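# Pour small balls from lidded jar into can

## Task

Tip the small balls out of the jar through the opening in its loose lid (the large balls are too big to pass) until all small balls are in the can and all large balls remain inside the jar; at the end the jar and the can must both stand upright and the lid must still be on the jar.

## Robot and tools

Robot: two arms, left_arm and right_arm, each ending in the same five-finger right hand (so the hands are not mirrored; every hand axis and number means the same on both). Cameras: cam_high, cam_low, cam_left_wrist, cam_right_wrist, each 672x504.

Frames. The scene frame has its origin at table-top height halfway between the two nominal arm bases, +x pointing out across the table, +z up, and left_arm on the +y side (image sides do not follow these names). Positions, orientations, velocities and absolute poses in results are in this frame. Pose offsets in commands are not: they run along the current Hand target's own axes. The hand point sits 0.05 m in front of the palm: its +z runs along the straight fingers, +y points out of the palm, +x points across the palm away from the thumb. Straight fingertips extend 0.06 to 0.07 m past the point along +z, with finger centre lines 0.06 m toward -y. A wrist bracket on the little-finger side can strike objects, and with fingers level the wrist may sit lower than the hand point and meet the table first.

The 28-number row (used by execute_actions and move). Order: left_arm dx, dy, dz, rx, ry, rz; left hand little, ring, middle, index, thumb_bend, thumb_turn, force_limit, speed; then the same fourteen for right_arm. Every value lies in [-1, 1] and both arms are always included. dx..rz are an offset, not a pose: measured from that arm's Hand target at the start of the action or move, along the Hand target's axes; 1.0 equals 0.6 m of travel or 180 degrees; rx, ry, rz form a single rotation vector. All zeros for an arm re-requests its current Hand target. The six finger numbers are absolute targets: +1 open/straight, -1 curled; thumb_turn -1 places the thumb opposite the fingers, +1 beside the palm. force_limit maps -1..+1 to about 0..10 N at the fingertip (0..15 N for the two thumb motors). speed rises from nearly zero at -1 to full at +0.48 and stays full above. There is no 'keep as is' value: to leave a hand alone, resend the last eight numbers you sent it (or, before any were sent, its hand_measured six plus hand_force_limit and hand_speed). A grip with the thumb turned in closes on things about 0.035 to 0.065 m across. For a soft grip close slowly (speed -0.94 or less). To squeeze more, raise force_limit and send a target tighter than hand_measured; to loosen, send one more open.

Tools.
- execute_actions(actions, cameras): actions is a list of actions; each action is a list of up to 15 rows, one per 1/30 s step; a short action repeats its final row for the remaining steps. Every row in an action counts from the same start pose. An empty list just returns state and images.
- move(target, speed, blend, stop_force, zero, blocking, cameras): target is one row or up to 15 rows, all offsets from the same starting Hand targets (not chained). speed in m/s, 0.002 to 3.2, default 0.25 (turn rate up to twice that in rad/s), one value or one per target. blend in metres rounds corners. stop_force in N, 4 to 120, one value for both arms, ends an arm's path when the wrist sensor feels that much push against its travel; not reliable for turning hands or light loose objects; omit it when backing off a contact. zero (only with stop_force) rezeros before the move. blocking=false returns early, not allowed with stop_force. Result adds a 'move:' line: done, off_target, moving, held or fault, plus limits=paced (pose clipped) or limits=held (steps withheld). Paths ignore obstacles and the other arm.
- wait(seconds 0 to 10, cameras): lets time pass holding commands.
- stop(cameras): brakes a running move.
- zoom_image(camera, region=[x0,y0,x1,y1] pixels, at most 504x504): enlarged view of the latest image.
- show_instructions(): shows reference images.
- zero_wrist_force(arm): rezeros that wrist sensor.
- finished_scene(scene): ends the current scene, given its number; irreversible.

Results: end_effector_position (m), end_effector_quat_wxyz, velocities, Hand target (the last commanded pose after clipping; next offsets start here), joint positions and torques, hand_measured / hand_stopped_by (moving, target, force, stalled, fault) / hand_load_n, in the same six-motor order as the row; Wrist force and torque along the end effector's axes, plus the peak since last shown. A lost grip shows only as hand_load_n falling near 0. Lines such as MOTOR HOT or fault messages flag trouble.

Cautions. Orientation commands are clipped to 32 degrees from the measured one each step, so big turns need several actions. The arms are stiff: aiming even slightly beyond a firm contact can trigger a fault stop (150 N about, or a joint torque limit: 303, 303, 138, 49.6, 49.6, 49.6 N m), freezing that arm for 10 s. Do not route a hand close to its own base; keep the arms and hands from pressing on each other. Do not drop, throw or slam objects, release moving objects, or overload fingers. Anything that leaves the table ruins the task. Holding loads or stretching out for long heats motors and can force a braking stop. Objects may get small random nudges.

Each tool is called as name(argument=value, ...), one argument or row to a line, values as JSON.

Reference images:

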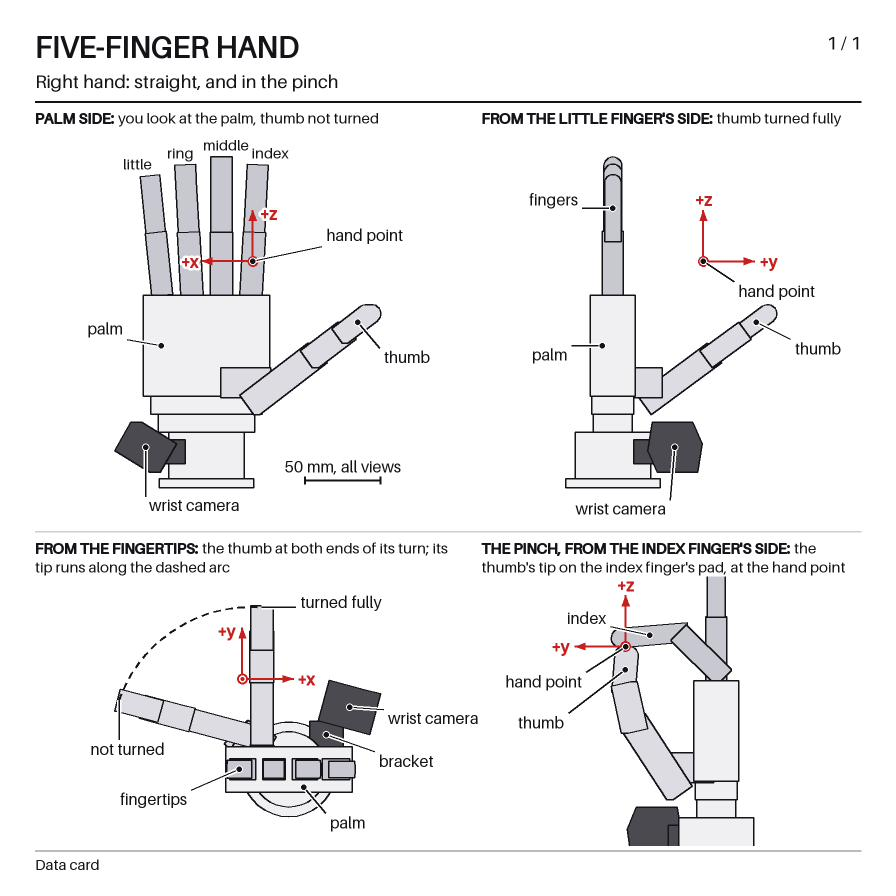

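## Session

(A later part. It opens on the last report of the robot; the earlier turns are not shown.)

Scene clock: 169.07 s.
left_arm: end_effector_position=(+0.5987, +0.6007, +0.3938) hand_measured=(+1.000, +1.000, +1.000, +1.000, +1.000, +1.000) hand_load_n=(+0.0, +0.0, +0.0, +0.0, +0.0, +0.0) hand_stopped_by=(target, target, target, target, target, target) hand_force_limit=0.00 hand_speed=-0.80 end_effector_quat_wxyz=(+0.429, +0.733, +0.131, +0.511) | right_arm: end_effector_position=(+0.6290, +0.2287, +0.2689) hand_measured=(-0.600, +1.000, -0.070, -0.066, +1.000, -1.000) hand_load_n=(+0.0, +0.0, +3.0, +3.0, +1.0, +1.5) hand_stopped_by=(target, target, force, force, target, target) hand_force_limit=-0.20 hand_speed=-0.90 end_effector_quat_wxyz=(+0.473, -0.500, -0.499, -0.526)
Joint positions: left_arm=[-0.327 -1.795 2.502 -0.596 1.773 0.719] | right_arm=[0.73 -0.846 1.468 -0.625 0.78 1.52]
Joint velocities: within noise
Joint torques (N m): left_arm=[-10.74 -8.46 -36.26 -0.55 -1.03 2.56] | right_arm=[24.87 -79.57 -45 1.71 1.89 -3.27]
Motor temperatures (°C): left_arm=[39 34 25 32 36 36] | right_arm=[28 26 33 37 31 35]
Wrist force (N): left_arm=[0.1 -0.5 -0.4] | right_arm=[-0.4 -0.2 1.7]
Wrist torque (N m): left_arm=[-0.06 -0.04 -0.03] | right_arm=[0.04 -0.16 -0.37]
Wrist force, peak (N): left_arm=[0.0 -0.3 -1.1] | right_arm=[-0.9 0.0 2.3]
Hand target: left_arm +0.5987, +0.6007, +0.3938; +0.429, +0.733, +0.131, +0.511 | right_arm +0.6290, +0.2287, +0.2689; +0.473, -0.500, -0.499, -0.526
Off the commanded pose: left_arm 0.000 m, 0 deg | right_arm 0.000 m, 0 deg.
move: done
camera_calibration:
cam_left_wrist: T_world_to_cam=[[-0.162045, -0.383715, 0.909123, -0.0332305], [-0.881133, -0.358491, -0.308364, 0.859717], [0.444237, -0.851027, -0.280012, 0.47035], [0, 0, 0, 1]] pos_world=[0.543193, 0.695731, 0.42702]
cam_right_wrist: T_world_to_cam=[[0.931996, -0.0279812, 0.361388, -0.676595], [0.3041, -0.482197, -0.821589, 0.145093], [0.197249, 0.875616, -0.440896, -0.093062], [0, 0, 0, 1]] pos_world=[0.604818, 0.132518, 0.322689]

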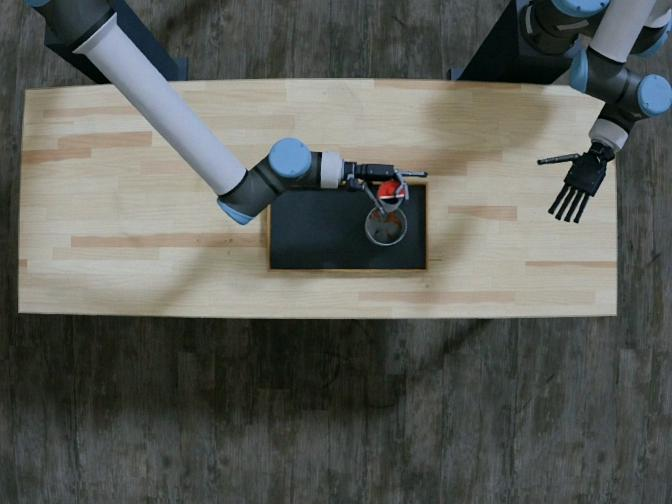

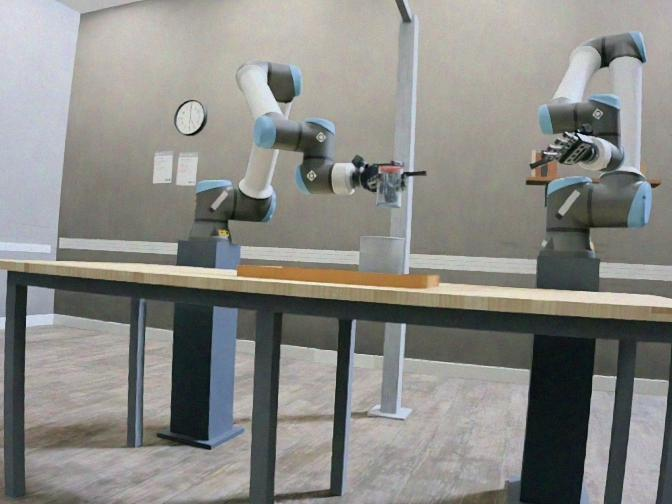

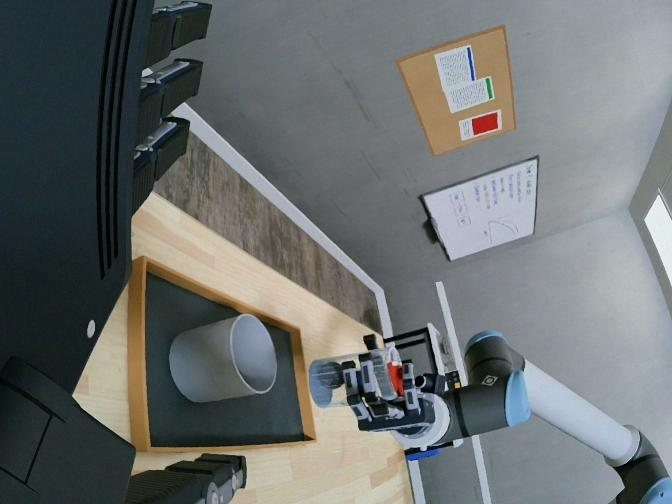

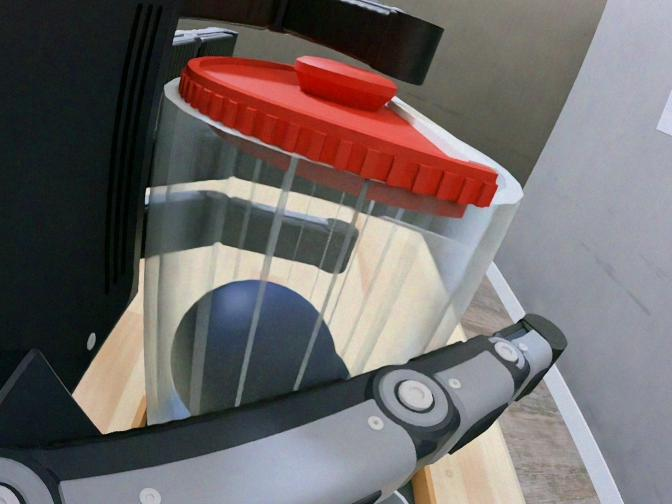

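move(
  target=[0,0,0,0,0,0,1,1,1,1,1,1,0,-0.8,0,0,0,0,0,0.25,-0.6,1,-0.9,-0.9,1,-1,-0.2,-0.9],
  speed=0.3,
  cameras=["cam_low","cam_left_wrist","cam_right_wrist"],
)

zoom_image(
  camera="cam_left_wrist",
  region=[270, 320, 420, 460],
)

move(
  target=[0,0,0,0,0,0,1,1,1,1,1,1,0,-0.8,0,0,0,0,0,-0.37,-0.6,1,-0.9,-0.9,1,-1,-0.2,-0.9],
  speed=0.3,
  cameras=["cam_low","cam_left_wrist","cam_right_wrist"],
)

zoom_image(
  camera="cam_left_wrist",
  region=[270, 320, 420, 460],
)

zoom_image(
  camera="cam_low",
  region=[320, 140, 440, 230],
)

Scene clock: 172.43 s.
left_arm: end_effector_position=(+0.5987, +0.6007, +0.3938) hand_measured=(+1.000, +1.000, +1.000, +1.000, +1.000, +1.000) hand_load_n=(+0.0, +0.0, +0.0, +0.0, +0.0, +0.0) hand_stopped_by=(target, target, target, target, target, target) hand_force_limit=0.00 hand_speed=-0.80 end_effector_quat_wxyz=(+0.429, +0.733, +0.131, +0.511) | right_arm: end_effector_position=(+0.6290, +0.2287, +0.2689) hand_measured=(-0.600, +1.000, -0.070, -0.066, +1.000, -1.000) hand_load_n=(+0.0, +0.0, +3.0, +3.0, +1.0, +1.0) hand_stopped_by=(target, target, force, force, target, target) hand_force_limit=-0.20 hand_speed=-0.90 end_effector_quat_wxyz=(+0.639, -0.653, -0.270, -0.305)
Joint positions: left_arm=[-0.327 -1.795 2.502 -0.596 1.773 0.719] | right_arm=[0.7 -0.849 1.398 -0.552 0.751 2.305]
Joint velocities: within noise
Joint torques (N m): left_arm=[-13.36 -12.64 -37.15 -1.12 -1.16 2.51] | right_arm=[-17.3 -82.14 -48.26 -5.57 -2.06 2.67]
Motor temperatures (°C): left_arm=[39 34 25 32 36 36] | right_arm=[28 26 33 37 31 35]
Wrist force (N): left_arm=[-0.3 0.1 -0.5] | right_arm=[-1.0 -0.3 2.1]
Wrist torque (N m): left_arm=[0.04 0.01 -0.03] | right_arm=[-0.02 -0.01 -0.69]
Wrist force, peak (N): left_arm=[-0.8 -0.2 -0.5] | right_arm=[-0.8 0.2 2.5]
Hand target: left_arm +0.5987, +0.6007, +0.3938; +0.429, +0.733, +0.131, +0.511 | right_arm +0.6290, +0.2287, +0.2689; +0.639, -0.653, -0.270, -0.305
Off the commanded pose: left_arm 0.000 m, 0 deg | right_arm 0.000 m, 0 deg.
move: done
camera_calibration:
cam_left_wrist: T_world_to_cam=[[-0.162045, -0.383715, 0.909123, -0.0332305], [-0.881133, -0.358491, -0.308364, 0.859717], [0.444237, -0.851027, -0.280012, 0.47035], [0, 0, 0, 1]] pos_world=[0.543193, 0.695731, 0.42702]
cam_right_wrist: T_world_to_cam=[[0.914859, -0.0255469, -0.402965, -0.460813], [-0.37115, -0.446203, -0.814341, 0.559736], [-0.159, 0.894567, -0.417694, 0.120415], [0, 0, 0, 1]] pos_world=[0.648471, 0.130264, 0.320421]
Images, in order (width x height): cam_low 672x504, cam_left_wrist 672x504, cam_right_wrist 672x504.

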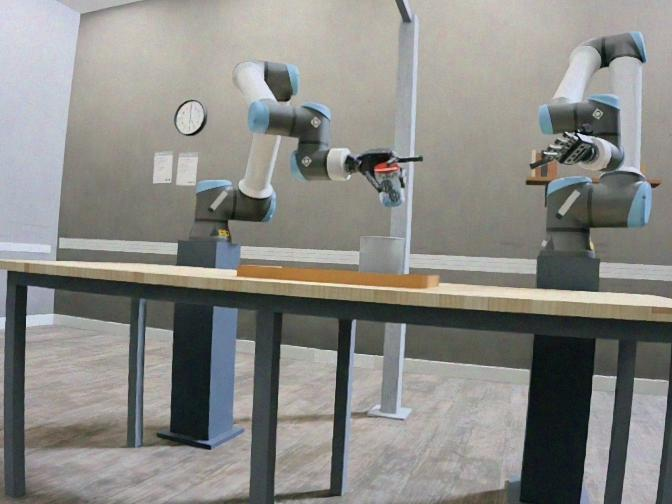

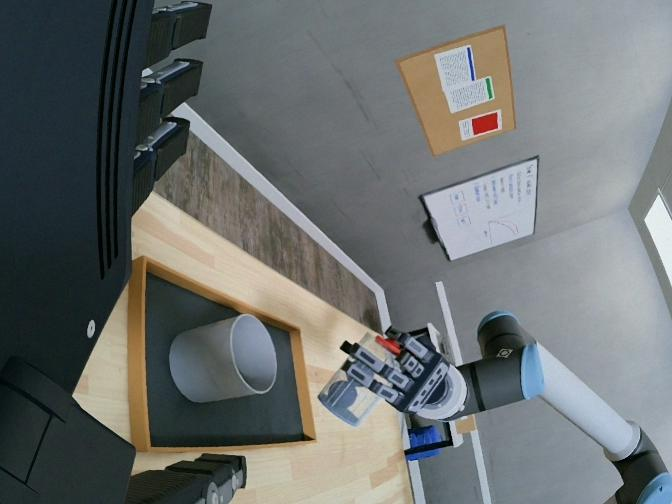

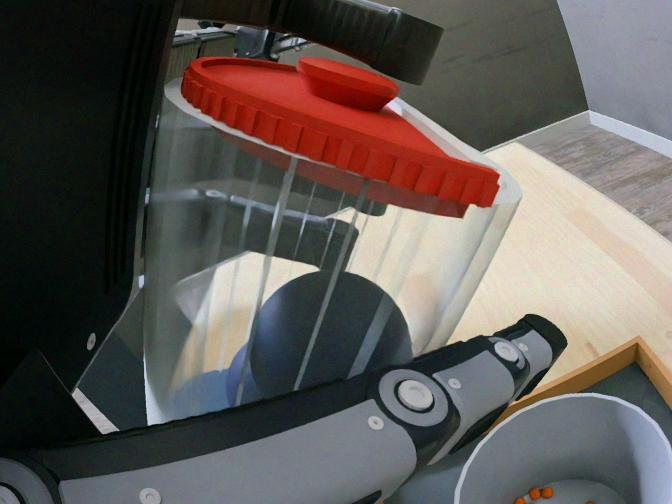

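Scaled by 3.360 from the camera's 672x504 image, which has a finer 960x720 frame.

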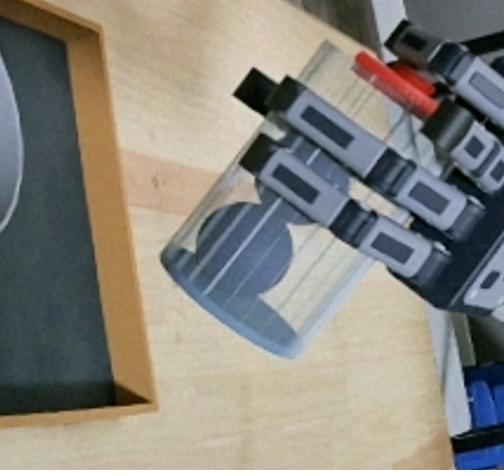

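Scene clock: 175.17 s.
left_arm: end_effector_position=(+0.5987, +0.6007, +0.3938) hand_measured=(+1.000, +1.000, +1.000, +1.000, +1.000, +1.000) hand_load_n=(+0.5, +0.0, +0.0, +0.0, +0.0, +0.0) hand_stopped_by=(target, target, target, target, target, target) hand_force_limit=0.00 hand_speed=-0.80 end_effector_quat_wxyz=(+0.429, +0.733, +0.131, +0.511) | right_arm: end_effector_position=(+0.6290, +0.2287, +0.2689) hand_measured=(-0.600, +1.000, -0.070, -0.066, +1.000, -1.000) hand_load_n=(+0.0, +0.0, +3.0, +3.5, +0.5, +1.5) hand_stopped_by=(target, target, force, force, target, target) hand_force_limit=-0.20 hand_speed=-0.90 end_effector_quat_wxyz=(-0.366, +0.397, +0.584, +0.606)
Joint positions: left_arm=[-0.327 -1.795 2.502 -0.596 1.773 0.719] | right_arm=[0.735 -0.826 1.485 -0.661 0.785 1.143]
Joint velocities: within noise
Joint torques (N m): left_arm=[-14.28 -9.58 -35.82 -0.82 -0.91 2.04] | right_arm=[22.05 -81.26 -45.59 1.42 2.02 -3.56]
Motor temperatures (°C): left_arm=[39 34 25 32 36 36] | right_arm=[28 26 33 37 31 35]
Wrist force (N): left_arm=[-0.6 -0.3 -0.5] | right_arm=[-0.2 -0.7 1.6]
Wrist torque (N m): left_arm=[-0.03 0.06 -0.06] | right_arm=[0.01 -0.16 -0.29]
Wrist force, peak (N): left_arm=[-0.4 -0.4 -1.0] | right_arm=[-1.0 0.3 2.2]
Hand target: left_arm +0.5987, +0.6007, +0.3938; +0.429, +0.733, +0.131, +0.511 | right_arm +0.6290, +0.2287, +0.2689; -0.366, +0.397, +0.584, +0.606
Off the commanded pose: left_arm 0.000 m, 0 deg | right_arm 0.000 m, 0 deg.
move: done
camera_calibration:
cam_left_wrist: T_world_to_cam=[[-0.162045, -0.383715, 0.909123, -0.0332305], [-0.881133, -0.358491, -0.308364, 0.859717], [0.444237, -0.851027, -0.280012, 0.47035], [0, 0, 0, 1]] pos_world=[0.543193, 0.695731, 0.42702]
cam_right_wrist: T_world_to_cam=[[0.73376, -0.0180536, 0.679168, -0.639589], [0.58265, -0.497441, -0.642707, -0.0747111], [0.349449, 0.86731, -0.354484, -0.210166], [0, 0, 0, 1]] pos_world=[0.586278, 0.133568, 0.311871]
Images, in order (width x height): cam_low 672x504, cam_left_wrist 672x504, cam_right_wrist 672x504.

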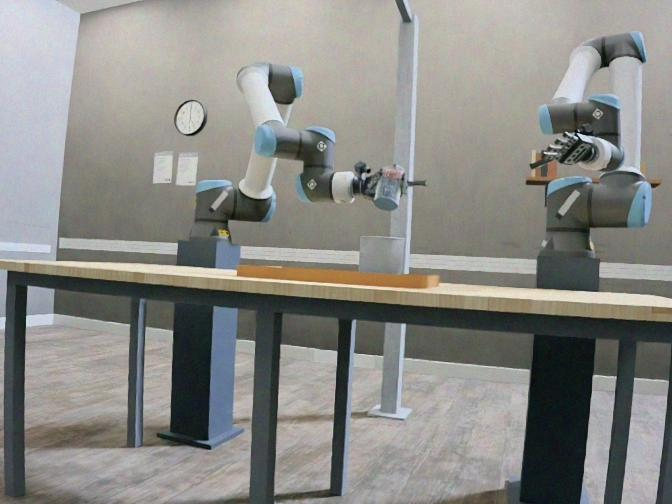

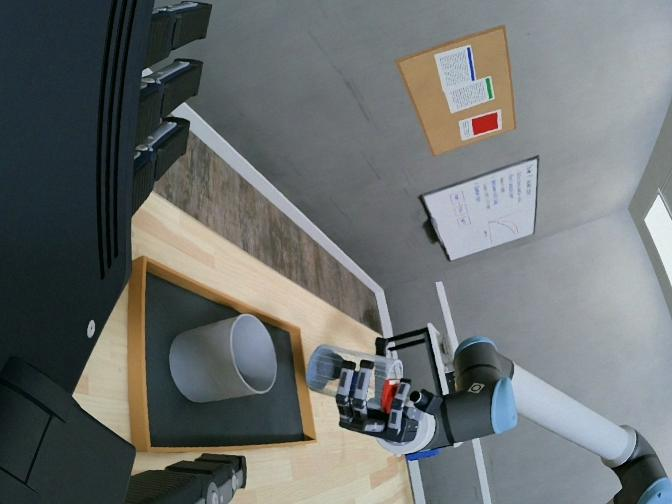

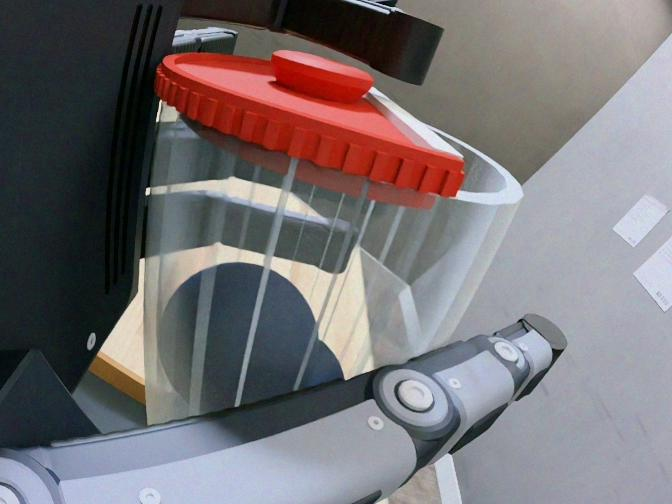

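Scaled by 3.360 from the camera's 672x504 image, which has a finer 960x720 frame.

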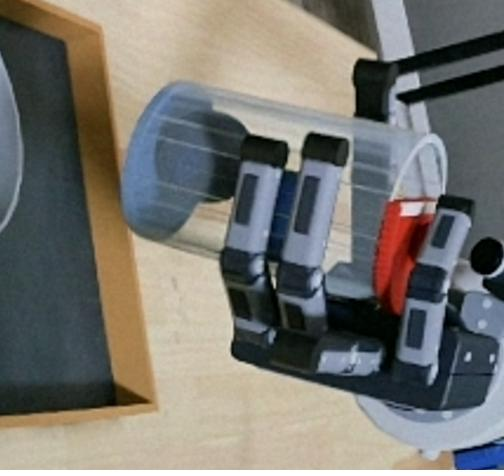

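Scaled by 4.200.

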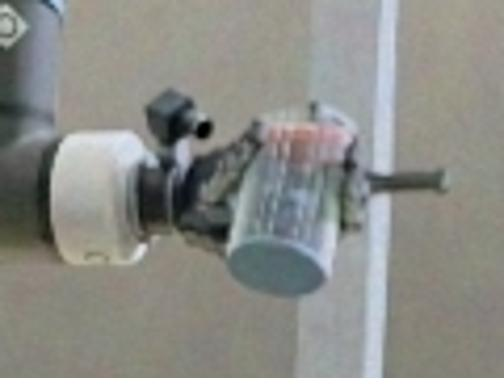

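move(
  target=[0,0,0,0,0,0,1,1,1,1,1,1,0,-0.8,0,0,0,0,0,0.387,-0.6,1,-0.9,-0.9,1,-1,-0.2,-0.9],
  speed=0.4,
  cameras=[],
)

Scene clock: 178.10 s.
left_arm: end_effector_position=(+0.5987, +0.6007, +0.3938) hand_measured=(+1.000, +1.000, +1.000, +1.000, +1.000, +1.000) hand_load_n=(+0.0, +0.0, +0.0, +0.0, +0.0, +0.0) hand_stopped_by=(target, target, target, target, target, target) hand_force_limit=0.00 hand_speed=-0.80 end_effector_quat_wxyz=(+0.429, +0.733, +0.131, +0.511) | right_arm: end_effector_position=(+0.6291, +0.2288, +0.2690) hand_measured=(-0.600, +1.000, -0.070, -0.066, +1.000, -1.000) hand_load_n=(+0.0, +0.0, +3.0, +3.5, +1.0, +1.0) hand_stopped_by=(target, target, force, force, target, target) hand_force_limit=-0.20 hand_speed=-0.90 end_effector_quat_wxyz=(+0.647, -0.660, -0.253, -0.288)
Joint positions: left_arm=[-0.327 -1.795 2.502 -0.596 1.773 0.719] | right_arm=[0.698 -0.847 1.392 -0.548 0.748 2.359]
Joint velocities: within noise
Joint torques (N m): left_arm=[-11.66 -9.1 -36.1 -1.03 -0.86 2.83] | right_arm=[-15.8 -82.67 -34.59 -6.33 -2.1 2.1]
Motor temperatures (°C): left_arm=[39 34 25 32 36 36] | right_arm=[28 26 33 37 31 35]
Wrist force (N): left_arm=[-0.3 -0.2 0.1] | right_arm=[-0.6 -0.3 1.9]
Wrist torque (N m): left_arm=[-0.05 0.00 -0.05] | right_arm=[-0.01 -0.06 -0.67]
Wrist force, peak (N): left_arm=[-0.4 -0.4 -1.1] | right_arm=[-0.8 0.1 2.6]
Hand target: left_arm +0.5987, +0.6007, +0.3938; +0.429, +0.733, +0.131, +0.511 | right_arm +0.6290, +0.2287, +0.2689; +0.647, -0.660, -0.253, -0.288
Off the commanded pose: left_arm 0.000 m, 0 deg | right_arm 0.000 m, 0 deg.
move: done
No camera images: "cameras" was empty.

move(
  target=[0,0,0,0,0,0,1,1,1,1,1,1,0,-0.8,0,0,0,0,0,-0.25,-0.6,1,-0.9,-0.9,1,-1,-0.2,-0.9],
  speed=0.4,
  cameras=[],
)

move(
  target=[
    [0,0,0,0,0,0,1,1,1,1,1,1,0,-0.8,-0.015,0.1443,-0.3455,0,0,0,-0.6,1,-0.9,-0.9,1,-1,-0.2,-0.9],
    [0,0,0,0,0,0,1,1,1,1,1,1,0,-0.8,-0.319,0.1443,-0.3455,0,0,0,-0.6,1,-0.9,-0.9,1,-1,-0.2,-0.9],
  ],
  speed=[0.3,0.15],
  blend=[0.02,0],
)

zoom_image(
  camera="cam_low",
  region=[220, 200, 420, 290],
)

Scene clock: 180.40 s.
left_arm: end_effector_position=(+0.5987, +0.6007, +0.3938) hand_measured=(+1.000, +1.000, +1.000, +1.000, +1.000, +1.000) hand_load_n=(+0.0, +0.0, +0.0, +0.0, +0.0, +0.0) hand_stopped_by=(target, target, target, target, target, target) hand_force_limit=0.00 hand_speed=-0.80 end_effector_quat_wxyz=(+0.429, +0.733, +0.131, +0.511) | right_arm: end_effector_position=(+0.6290, +0.2287, +0.2689) hand_measured=(-0.600, +1.000, -0.070, -0.066, +1.000, -1.000) hand_load_n=(+0.0, +0.0, +3.0, +3.0, +1.0, +1.5) hand_stopped_by=(target, target, force, force, target, target) hand_force_limit=-0.20 hand_speed=-0.90 end_effector_quat_wxyz=(+0.487, -0.513, -0.486, -0.513)
Joint positions: left_arm=[-0.327 -1.795 2.502 -0.596 1.773 0.719] | right_arm=[0.729 -0.848 1.465 -0.62 0.779 1.574]
Joint velocities: within noise
Joint torques (N m): left_arm=[-11.13 -9.96 -36.33 -0.71 -0.81 2.65] | right_arm=[22.02 -80.8 -45.97 0.74 1.85 -3.77]
Motor temperatures (°C): left_arm=[39 34 25 32 36 36] | right_arm=[28 26 33 37 31 35]
Wrist force (N): left_arm=[0.2 -0.2 0.0] | right_arm=[-0.7 -0.6 1.8]
Wrist torque (N m): left_arm=[-0.04 -0.06 -0.02] | right_arm=[-0.01 -0.11 -0.43]
Wrist force, peak (N): left_arm=[-0.4 -0.2 -0.9] | right_arm=[-0.8 0.1 2.5]
Hand target: left_arm +0.5987, +0.6007, +0.3938; +0.429, +0.733, +0.131, +0.511 | right_arm +0.6290, +0.2287, +0.2689; +0.487, -0.513, -0.486, -0.514
Off the commanded pose: left_arm 0.000 m, 0 deg | right_arm 0.000 m, 0 deg.
move: done
No camera images: "cameras" was empty.

Scene clock: 183.00 s.
left_arm: end_effector_position=(+0.5987, +0.6007, +0.3938) hand_measured=(+1.000, +1.000, +1.000, +1.000, +1.000, +1.000) hand_load_n=(+0.0, +0.0, +0.0, +0.0, +0.0, +0.0) hand_stopped_by=(target, target, target, target, target, target) hand_force_limit=0.00 hand_speed=-0.80 end_effector_quat_wxyz=(+0.429, +0.733, +0.131, +0.511) | right_arm: end_effector_position=(+0.7044, +0.0174, +0.0773) hand_measured=(-0.600, +1.000, -0.070, -0.066, +1.000, -1.000) hand_load_n=(+0.0, +0.0, +3.0, +3.5, +1.0, +1.5) hand_stopped_by=(target, target, force, force, target, target) hand_force_limit=-0.20 hand_speed=-0.90 end_effector_quat_wxyz=(+0.487, -0.513, -0.486, -0.514)
Joint positions: left_arm=[-0.327 -1.795 2.502 -0.596 1.773 0.719] | right_arm=[0.463 -0.74 1.724 -0.988 0.513 1.575]
Joint velocities: within noise
Joint torques (N m): left_arm=[-13.8 -10.28 -36.01 -0.33 -0.66 2.48] | right_arm=[22.59 -74.68 -35.02 -5.13 1.76 2.57]
Motor temperatures (°C): left_arm=[39 34 25 32 36 36] | right_arm=[28 26 33 37 31 35]
Wrist force (N): left_arm=[-0.4 -0.4 0.4] | right_arm=[-0.5 -0.6 2.3]
Wrist torque (N m): left_arm=[-0.09 0.01 -0.07] | right_arm=[0.01 -0.09 -0.50]
Wrist force, peak (N): left_arm=[-0.9 0.1 -0.6] | right_arm=[-0.9 -1.1 3.6]
Hand target: left_arm +0.5987, +0.6007, +0.3938; +0.429, +0.733, +0.131, +0.511 | right_arm +0.7043, +0.0175, +0.0770; +0.487, -0.513, -0.486, -0.514
Off the commanded pose: left_arm 0.000 m, 0 deg | right_arm 0.000 m, 0 deg.
move: done
camera_calibration:
cam_left_wrist: T_world_to_cam=[[-0.162045, -0.383715, 0.909123, -0.0332305], [-0.881133, -0.358491, -0.308364, 0.859717], [0.444237, -0.851027, -0.280012, 0.47035], [0, 0, 0, 1]] pos_world=[0.543193, 0.695731, 0.42702]
cam_right_wrist: T_world_to_cam=[[0.949848, -0.0288657, 0.311376, -0.692129], [0.260083, -0.479924, -0.837872, -0.10489], [0.173623, 0.876835, -0.448348, 0.0097605], [0, 0, 0, 1]] pos_world=[0.683003, -0.0788764, 0.132004]

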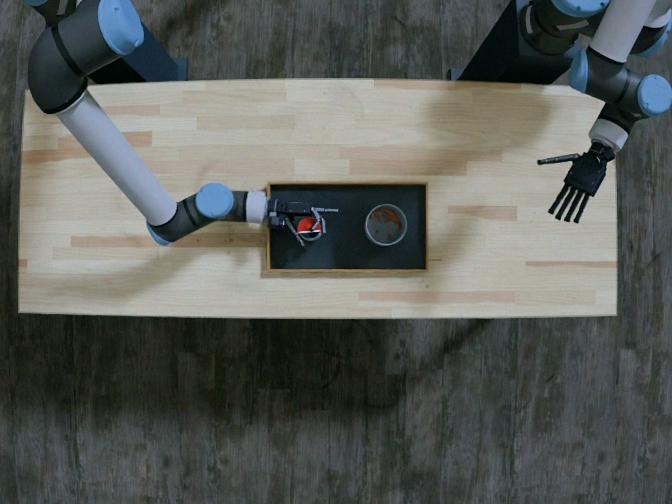

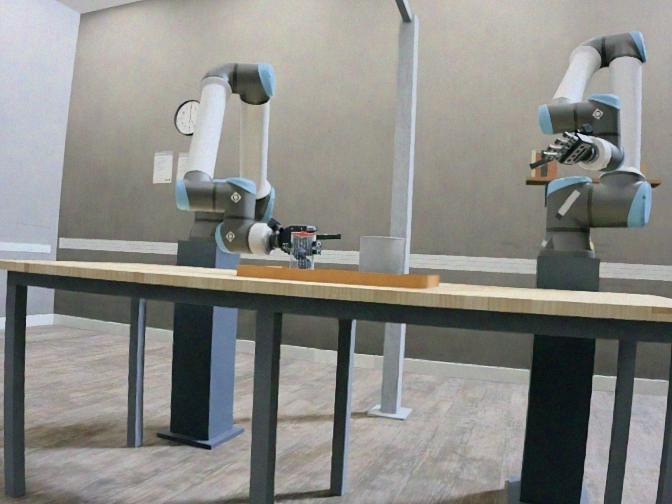

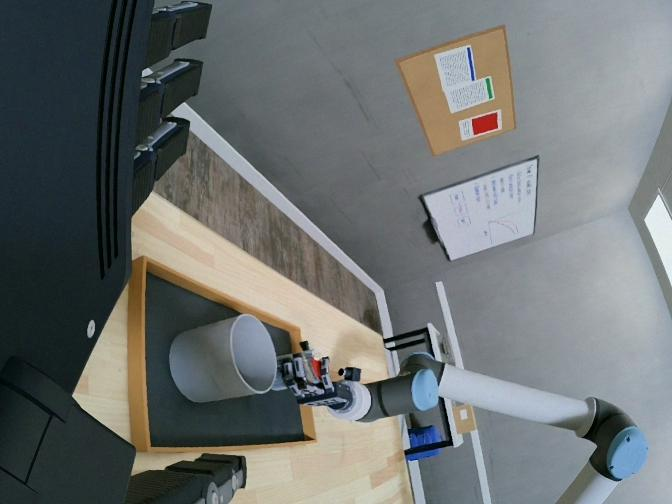

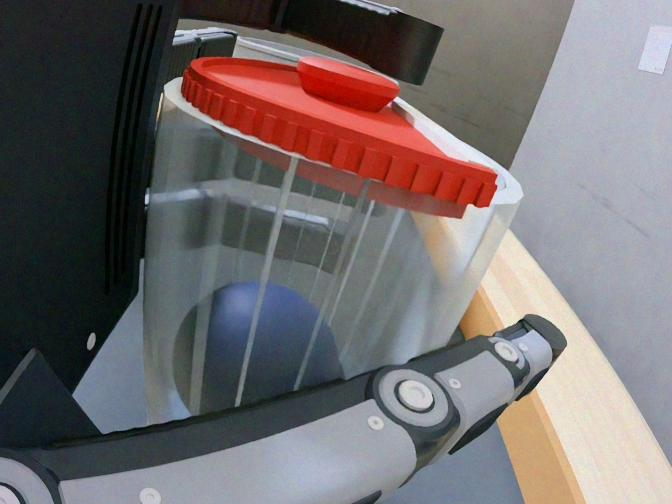

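Scaled by 2.520.

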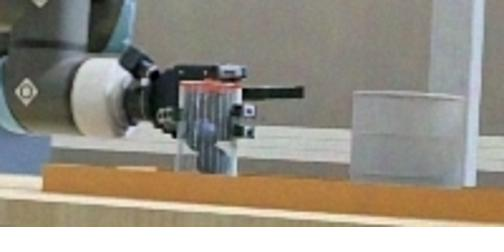

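move(
  target=[0,0,0,0,0,0,1,1,1,1,1,1,0,-0.8,-0.035,0,0,0,0,0,-0.6,1,-0.9,-0.9,1,-1,-0.2,-0.9],
  speed=0.02,
  stop_force=4,
  cameras=[],
)

move(
  target=[0,0,0,0,0,0,1,1,1,1,1,1,0,-0.8,-0.008,0,0,0,0,0,-0.6,1,-0.9,-0.9,1,-1,-0.2,-0.9],
  speed=0.004,
  stop_force=4,
  cameras=["cam_right_wrist"],
)

Scene clock: 185.40 s.
left_arm: end_effector_position=(+0.5987, +0.6007, +0.3938) hand_measured=(+1.000, +1.000, +1.000, +1.000, +1.000, +1.000) hand_load_n=(+0.0, +0.0, -0.5, +0.0, +0.0, +0.0) hand_stopped_by=(target, target, target, target, target, target) hand_force_limit=0.00 hand_speed=-0.80 end_effector_quat_wxyz=(+0.429, +0.733, +0.131, +0.511) | right_arm: end_effector_position=(+0.7043, +0.0175, +0.0633) hand_measured=(-0.600, +1.000, -0.070, -0.066, +1.000, -1.000) hand_load_n=(+0.0, +0.0, +2.5, +3.5, +1.0, +1.0) hand_stopped_by=(target, target, force, force, target, target) hand_force_limit=-0.20 hand_speed=-0.90 end_effector_quat_wxyz=(+0.487, -0.513, -0.486, -0.514)
Joint positions: left_arm=[-0.327 -1.795 2.502 -0.596 1.773 0.719] | right_arm=[0.463 -0.721 1.722 -1.004 0.513 1.575]
Joint velocities: within noise
Joint torques (N m): left_arm=[-9.82 -10.95 -35.43 -0.31 -0.95 2.3] | right_arm=[23.54 -111.36 -21.81 1.97 -1.73 -0.58]
Motor temperatures (°C): left_arm=[39 34 25 32 36 36] | right_arm=[28 26 33 37 31 35]
Wrist force (N): left_arm=[-0.3 -0.2 0.0] | right_arm=[-0.4 -0.3 1.9]
Wrist torque (N m): left_arm=[-0.04 0.01 -0.05] | right_arm=[0.08 -0.11 -0.50]
Wrist force, peak (N): left_arm=[-0.8 -0.8 0.1] | right_arm=[9.2 2.9 1.9]
Hand target: left_arm +0.5987, +0.6007, +0.3938; +0.429, +0.733, +0.131, +0.511 | right_arm +0.7043, +0.0175, +0.0633; +0.487, -0.513, -0.486, -0.514 (not the last commanded pose)
Off the commanded pose: left_arm 0.000 m, 0 deg | right_arm 0.007 m, 0 deg.
move: contact (right_arm)
No camera images: "cameras" was empty.

Scene clock: 186.83 s.
left_arm: end_effector_position=(+0.5987, +0.6007, +0.3938) hand_measured=(+1.000, +1.000, +1.000, +1.000, +1.000, +1.000) hand_load_n=(+0.0, +0.0, +0.0, +0.0, +0.0, +0.0) hand_stopped_by=(target, target, target, target, target, target) hand_force_limit=0.00 hand_speed=-0.80 end_effector_quat_wxyz=(+0.429, +0.733, +0.131, +0.511) | right_arm: end_effector_position=(+0.7043, +0.0175, +0.0629) hand_measured=(-0.600, +1.000, -0.070, -0.066, +1.000, -1.000) hand_load_n=(+0.5, +0.0, +3.0, +3.5, +1.0, +0.0) hand_stopped_by=(target, target, force, force, target, target) hand_force_limit=-0.20 hand_speed=-0.90 end_effector_quat_wxyz=(+0.487, -0.513, -0.486, -0.513)
Joint positions: left_arm=[-0.327 -1.795 2.502 -0.596 1.773 0.719] | right_arm=[0.463 -0.72 1.722 -1.005 0.513 1.575]
Joint velocities: within noise
Joint torques (N m): left_arm=[-10.9 -12.7 -36.24 -0.77 -1.03 2.46] | right_arm=[23.15 -104.81 -15.83 2.26 -1.66 0.01]
Motor temperatures (°C): left_arm=[39 34 25 32 36 36] | right_arm=[28 26 33 37 31 35]
Wrist force (N): left_arm=[-0.3 0.3 -0.1] | right_arm=[4.2 1.0 2.7]
Wrist torque (N m): left_arm=[0.04 0.01 -0.04] | right_arm=[0.11 -0.16 -0.41]
Wrist force, peak (N): left_arm=[-0.3 -0.2 -1.0] | right_arm=[5.8 1.2 3.0]
Hand target: left_arm +0.5987, +0.6007, +0.3938; +0.429, +0.733, +0.131, +0.511 | right_arm +0.7043, +0.0175, +0.0629; +0.487, -0.513, -0.486, -0.513 (not the last commanded pose)
Off the commanded pose: left_arm 0.000 m, 0 deg | right_arm 0.004 m, 0 deg.
move: contact (right_arm)
camera_calibration:
cam_right_wrist: T_world_to_cam=[[0.949865, -0.0287827, 0.311333, -0.68755], [0.260087, -0.479901, -0.837884, -0.116929], [0.173526, 0.87685, -0.448356, 0.00339027], [0, 0, 0, 1]] pos_world=[0.682903, -0.0788766, 0.117604]
Images, in order (width x height): cam_right_wrist 672x504.

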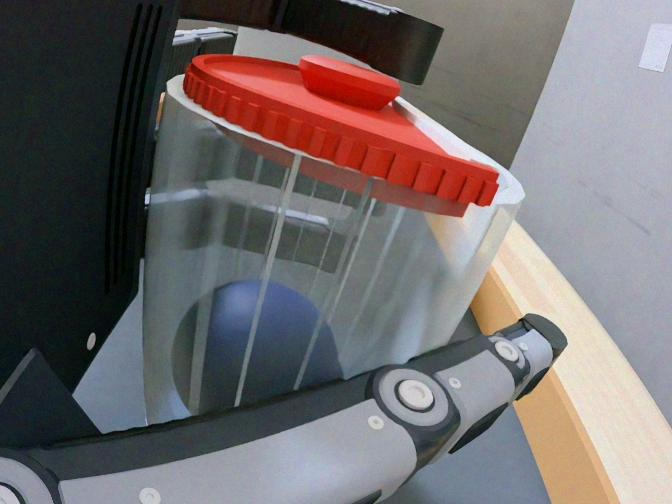

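move(
  target=[0,0,0,0,0,0,1,1,1,1,1,1,0,-0.8,0,0,0,0,0,0,-0.6,1,1,1,1,-1,-0.2,-0.8],
  cameras=[],
)

move(
  target=[0,0,0,0,0,0,1,1,1,1,1,1,0,-0.8,0.0042,0,0,0,0,0,-0.6,1,1,1,1,-1,-0.2,-0.8],
  speed=0.01,
  cameras=["cam_right_wrist","cam_low","cam_high"],
)

zoom_image(
  camera="cam_low",
  region=[260, 210, 360, 285],
)

zoom_image(
  camera="cam_right_wrist",
  region=[140, 20, 560, 300],
)

Scene clock: 189.53 s.
left_arm: end_effector_position=(+0.5987, +0.6007, +0.3938) hand_measured=(+1.000, +1.000, +1.000, +1.000, +1.000, +1.000) hand_load_n=(+0.0, +0.0, +0.0, +0.0, +0.0, +0.0) hand_stopped_by=(target, target, target, target, target, target) hand_force_limit=0.00 hand_speed=-0.80 end_effector_quat_wxyz=(+0.429, +0.733, +0.131, +0.511) | right_arm: end_effector_position=(+0.7043, +0.0175, +0.0629) hand_measured=(-0.600, +1.000, +1.000, +1.000, +1.000, -1.000) hand_load_n=(+0.0, +0.0, +0.0, +0.0, +0.0, +0.5) hand_stopped_by=(target, target, target, target, target, target) hand_force_limit=-0.20 hand_speed=-0.80 end_effector_quat_wxyz=(+0.487, -0.513, -0.486, -0.513)
Joint positions: left_arm=[-0.327 -1.795 2.502 -0.596 1.773 0.719] | right_arm=[0.463 -0.72 1.722 -1.005 0.513 1.575]
Joint velocities: within noise
Joint torques (N m): left_arm=[-9.46 -8.89 -36.05 -0.62 -0.81 2.53] | right_arm=[20.83 -108.24 -32.67 -0.05 -1.93 -0.08]
Motor temperatures (°C): left_arm=[39 34 25 32 36 36] | right_arm=[28 26 33 37 31 35]
Wrist force (N): left_arm=[0.1 -0.4 -0.3] | right_arm=[0.9 -0.2 1.7]
Wrist torque (N m): left_arm=[-0.06 -0.06 -0.04] | right_arm=[0.05 -0.08 -0.51]
Wrist force, peak (N): left_arm=[-0.6 -0.2 -0.8] | right_arm=[4.7 0.7 3.1]
Hand target: left_arm +0.5987, +0.6007, +0.3938; +0.429, +0.733, +0.131, +0.511 | right_arm +0.7043, +0.0175, +0.0629; +0.487, -0.513, -0.486, -0.513
Off the commanded pose: left_arm 0.000 m, 0 deg | right_arm 0.000 m, 0 deg.
move: done
No camera images: "cameras" was empty.

Scene clock: 190.23 s.
left_arm: end_effector_position=(+0.5987, +0.6007, +0.3938) hand_measured=(+1.000, +1.000, +1.000, +1.000, +1.000, +1.000) hand_load_n=(+0.0, +0.0, +0.0, +0.0, +0.0, +0.0) hand_stopped_by=(target, target, target, target, target, target) hand_force_limit=0.00 hand_speed=-0.80 end_effector_quat_wxyz=(+0.429, +0.733, +0.131, +0.511) | right_arm: end_effector_position=(+0.7043, +0.0175, +0.0653) hand_measured=(-0.600, +1.000, +1.000, +1.000, +1.000, -1.000) hand_load_n=(+0.0, +0.0, +0.0, +0.0, +0.0, +1.0) hand_stopped_by=(target, target, target, target, target, target) hand_force_limit=-0.20 hand_speed=-0.80 end_effector_quat_wxyz=(+0.487, -0.513, -0.486, -0.514)
Joint positions: left_arm=[-0.327 -1.795 2.502 -0.596 1.773 0.719] | right_arm=[0.463 -0.724 1.722 -1.002 0.513 1.575]
Joint velocities: within noise
Joint torques (N m): left_arm=[-15.87 -12.51 -35.23 -0.53 -0.58 2.54] | right_arm=[18.12 -107.59 -18.19 2.07 -1.61 0.93]
Motor temperatures (°C): left_arm=[39 34 25 32 36 36] | right_arm=[28 26 33 37 31 35]
Wrist force (N): left_arm=[0.1 0.1 0.0] | right_arm=[0.7 -0.1 1.8]
Wrist torque (N m): left_arm=[-0.01 -0.05 -0.02] | right_arm=[0.07 -0.11 -0.50]
Wrist force, peak (N): left_arm=[-0.7 0.2 -0.6] | right_arm=[0.8 -0.2 2.1]
Hand target: left_arm +0.5987, +0.6007, +0.3938; +0.429, +0.733, +0.131, +0.511 | right_arm +0.7043, +0.0175, +0.0654; +0.487, -0.513, -0.486, -0.513
Off the commanded pose: left_arm 0.000 m, 0 deg | right_arm 0.000 m, 0 deg.
move: done
camera_calibration:
cam_right_wrist: T_world_to_cam=[[0.949848, -0.0288657, 0.311376, -0.688298], [0.260083, -0.479924, -0.837872, -0.114918], [0.173623, 0.876835, -0.448348, 0.00439769], [0, 0, 0, 1]] pos_world=[0.682903, -0.0788764, 0.120004]
Images, in order (width x height): cam_high 672x504, cam_low 672x504, cam_right_wrist 672x504.

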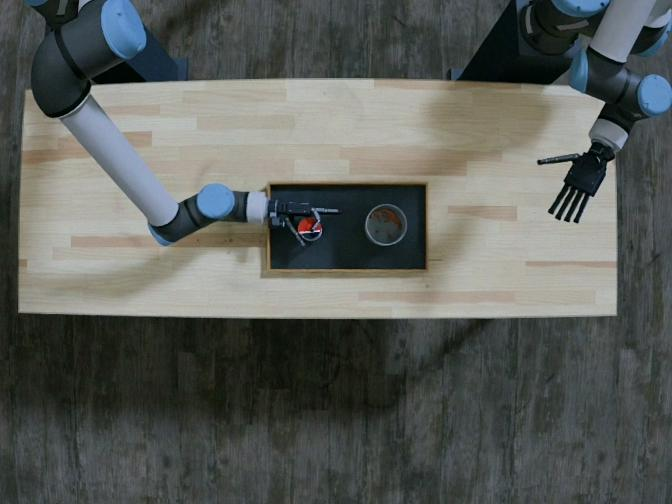

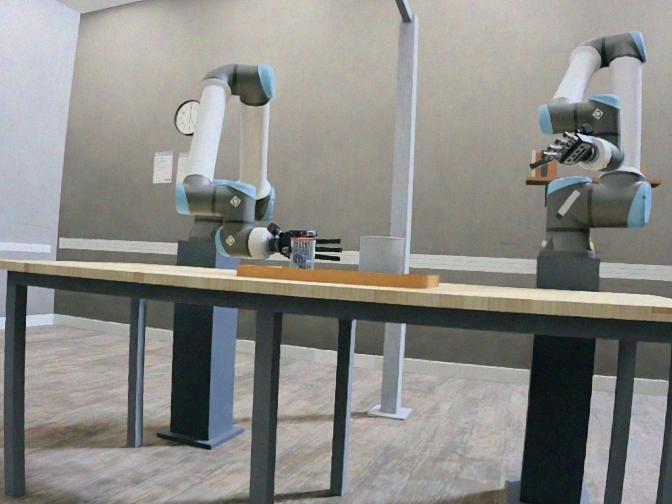

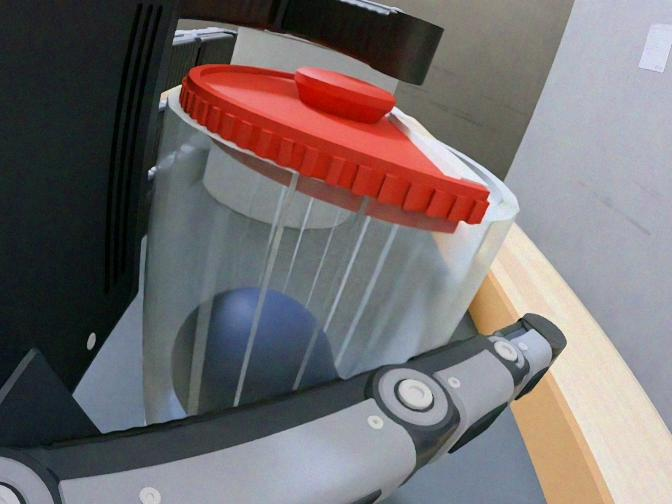

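Scaled by 5.040.

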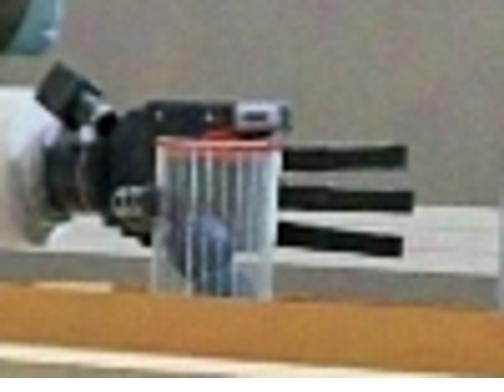

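Scaled by 1.200 from the camera's 672x504 image, which has a finer 960x720 frame.

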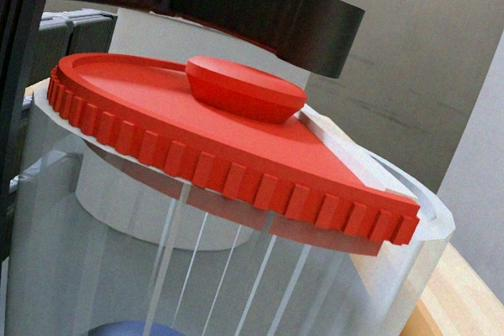

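move(
  target=[0,0,0,0,0,0,1,1,1,1,1,1,0,-0.8,0,0,0,0,0,0,1,1,1,1,1,-1,-0.2,-0.8],
  cameras=[],
)

move(
  target=[
    [0,0,0,0,0,0,1,1,1,1,1,1,0,-0.8,0,0,-0.06,0,0,0,1,1,1,1,1,-1,-0.2,-0.8],
    [0,0,0,0,0,0,1,1,1,1,1,1,0,-0.8,0,0,-0.27,0,0,0,1,1,1,1,1,-1,-0.2,-0.8],
    [0,0,0,0,0,0,1,1,1,1,1,1,0,-0.8,0.27,0,-0.27,0,0,0,1,1,1,1,1,-1,-0.2,-0.8],
  ],
  speed=[0.05,0.15,0.25],
)

zoom_image(
  camera="cam_high",
  region=[260, 175, 440, 280],
)

zoom_image(
  camera="cam_low",
  region=[260, 210, 420, 290],
)

zoom_image(
  camera="cam_left_wrist",
  region=[130, 250, 340, 460],
)

zoom_image(
  camera="cam_right_wrist",
  region=[180, 100, 440, 380],
)

Scene clock: 194.13 s.
left_arm: end_effector_position=(+0.5987, +0.6007, +0.3938) hand_measured=(+1.000, +1.000, +1.000, +1.000, +1.000, +1.000) hand_load_n=(+0.0, +0.0, +0.0, +0.0, +0.0, +0.0) hand_stopped_by=(target, target, target, target, target, target) hand_force_limit=0.00 hand_speed=-0.80 end_effector_quat_wxyz=(+0.429, +0.733, +0.131, +0.511) | right_arm: end_effector_position=(+0.7043, +0.0175, +0.0654) hand_measured=(+1.000, +1.000, +1.000, +1.000, +1.000, -1.000) hand_load_n=(+0.0, +0.0, +0.5, +0.0, +0.0, +1.0) hand_stopped_by=(target, target, target, target, target, target) hand_force_limit=-0.20 hand_speed=-0.80 end_effector_quat_wxyz=(+0.487, -0.513, -0.486, -0.513)
Joint positions: left_arm=[-0.327 -1.795 2.502 -0.596 1.773 0.719] | right_arm=[0.463 -0.724 1.722 -1.002 0.513 1.575]
Joint velocities: within noise
Joint torques (N m): left_arm=[-12.11 -13.29 -34.95 -0.72 -0.56 2.55] | right_arm=[7.31 -110.04 -21.06 1.63 -1.66 0.9]
Motor temperatures (°C): left_arm=[39 34 25 32 36 36] | right_arm=[28 26 33 37 31 35]
Wrist force (N): left_arm=[-0.2 -0.4 -0.4] | right_arm=[0.7 -0.5 1.9]
Wrist torque (N m): left_arm=[-0.05 0.00 -0.05] | right_arm=[0.01 -0.10 -0.52]
Wrist force, peak (N): left_arm=[-0.8 -0.2 -0.9] | right_arm=[1.1 -0.1 2.1]
Hand target: left_arm +0.5987, +0.6007, +0.3938; +0.429, +0.733, +0.131, +0.511 | right_arm +0.7043, +0.0175, +0.0654; +0.487, -0.513, -0.486, -0.513
Off the commanded pose: left_arm 0.000 m, 0 deg | right_arm 0.000 m, 0 deg.
move: done
No camera images: "cameras" was empty.

Scene clock: 197.30 s.
left_arm: end_effector_position=(+0.5987, +0.6007, +0.3938) hand_measured=(+1.000, +1.000, +1.000, +1.000, +1.000, +1.000) hand_load_n=(+0.0, +0.0, +0.0, +0.0, +0.0, +0.0) hand_stopped_by=(target, target, target, target, target, target) hand_force_limit=0.00 hand_speed=-0.80 end_effector_quat_wxyz=(+0.429, +0.733, +0.131, +0.511) | right_arm: end_effector_position=(+0.6957, -0.1446, +0.2270) hand_measured=(+1.000, +1.000, +1.000, +1.000, +1.000, -1.000) hand_load_n=(+0.0, +0.0, +0.0, +0.0, +0.0, +0.5) hand_stopped_by=(target, target, target, target, target, target) hand_force_limit=-0.20 hand_speed=-0.80 end_effector_quat_wxyz=(+0.487, -0.513, -0.486, -0.514)
Joint positions: left_arm=[-0.327 -1.795 2.502 -0.596 1.773 0.719] | right_arm=[0.255 -1.047 1.935 -0.895 0.306 1.578]
Joint velocities: within noise
Joint torques (N m): left_arm=[-11.07 -7.36 -34.64 -0.2 -0.68 2.6] | right_arm=[-13.75 -91.09 -36.7 2.79 -2.37 -3.15]
Motor temperatures (°C): left_arm=[39 34 25 32 36 36] | right_arm=[28 26 33 37 31 35]
Wrist force (N): left_arm=[-0.2 -0.3 -0.4] | right_arm=[1.5 -0.4 1.8]
Wrist torque (N m): left_arm=[-0.04 0.00 -0.05] | right_arm=[0.04 -0.20 -0.41]
Wrist force, peak (N): left_arm=[-1.1 -0.3 -0.7] | right_arm=[3.1 -0.2 1.7]
Hand target: left_arm +0.5987, +0.6007, +0.3938; +0.429, +0.733, +0.131, +0.511 | right_arm +0.6957, -0.1446, +0.2271; +0.487, -0.513, -0.486, -0.513
Off the commanded pose: left_arm 0.000 m, 0 deg | right_arm 0.000 m, 0 deg.
move: done
camera_calibration:
cam_left_wrist: T_world_to_cam=[[-0.162045, -0.383715, 0.909123, -0.0332305], [-0.881133, -0.358491, -0.308364, 0.859717], [0.444237, -0.851027, -0.280012, 0.47035], [0, 0, 0, 1]] pos_world=[0.543193, 0.695731, 0.42702]
cam_right_wrist: T_world_to_cam=[[0.949844, -0.0288943, 0.311387, -0.735291], [0.260095, -0.479851, -0.83791, -0.0549151], [0.17363, 0.876874, -0.448268, 0.220533], [0, 0, 0, 1]] pos_world=[0.674403, -0.240976, 0.281804]

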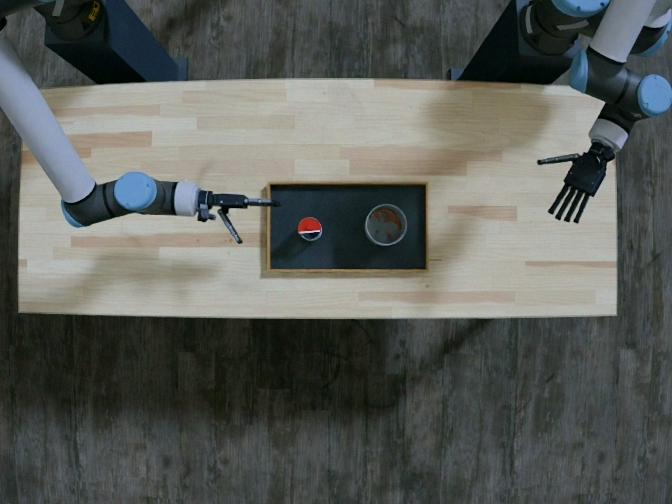

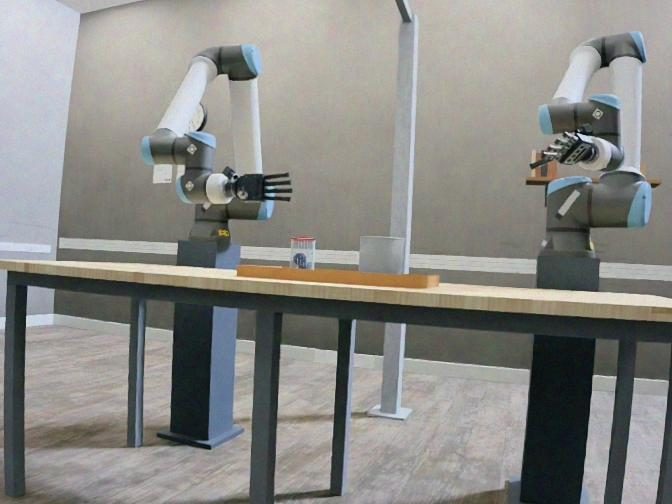

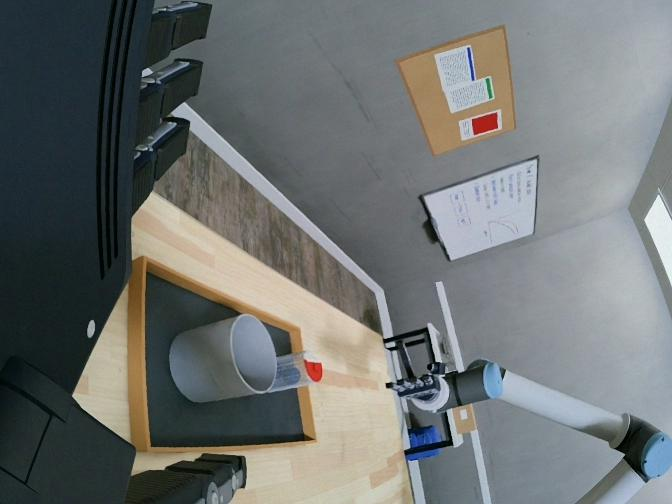

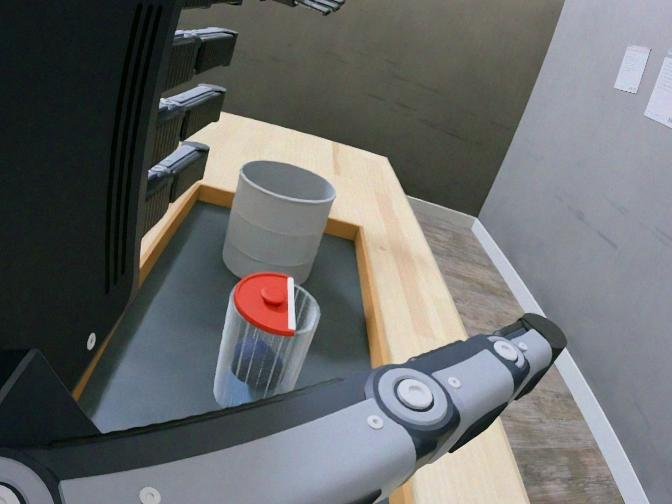

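Scaled by 2.800.

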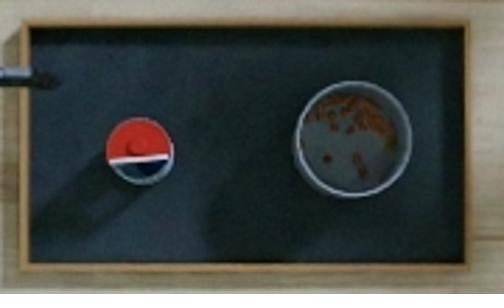

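Scaled by 3.150.

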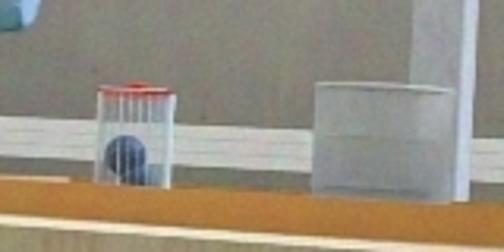

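Scaled by 2.400 from the camera's 672x504 image, which has a finer 960x720 frame.

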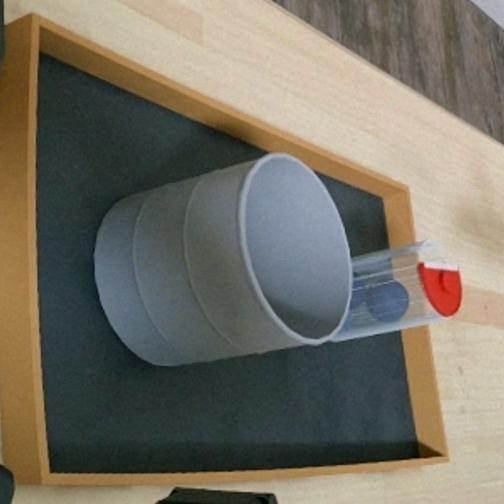

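Scaled by 1.800 from the camera's 672x504 image, which has a finer 960x720 frame.

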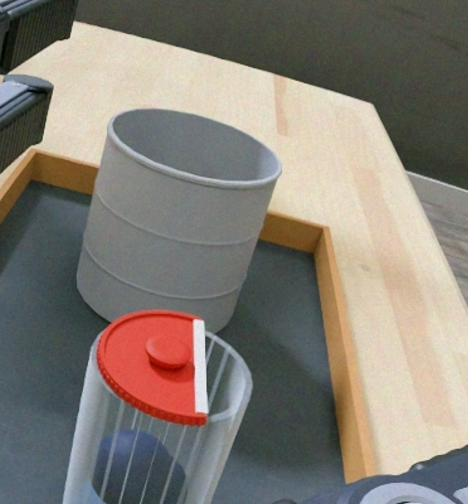

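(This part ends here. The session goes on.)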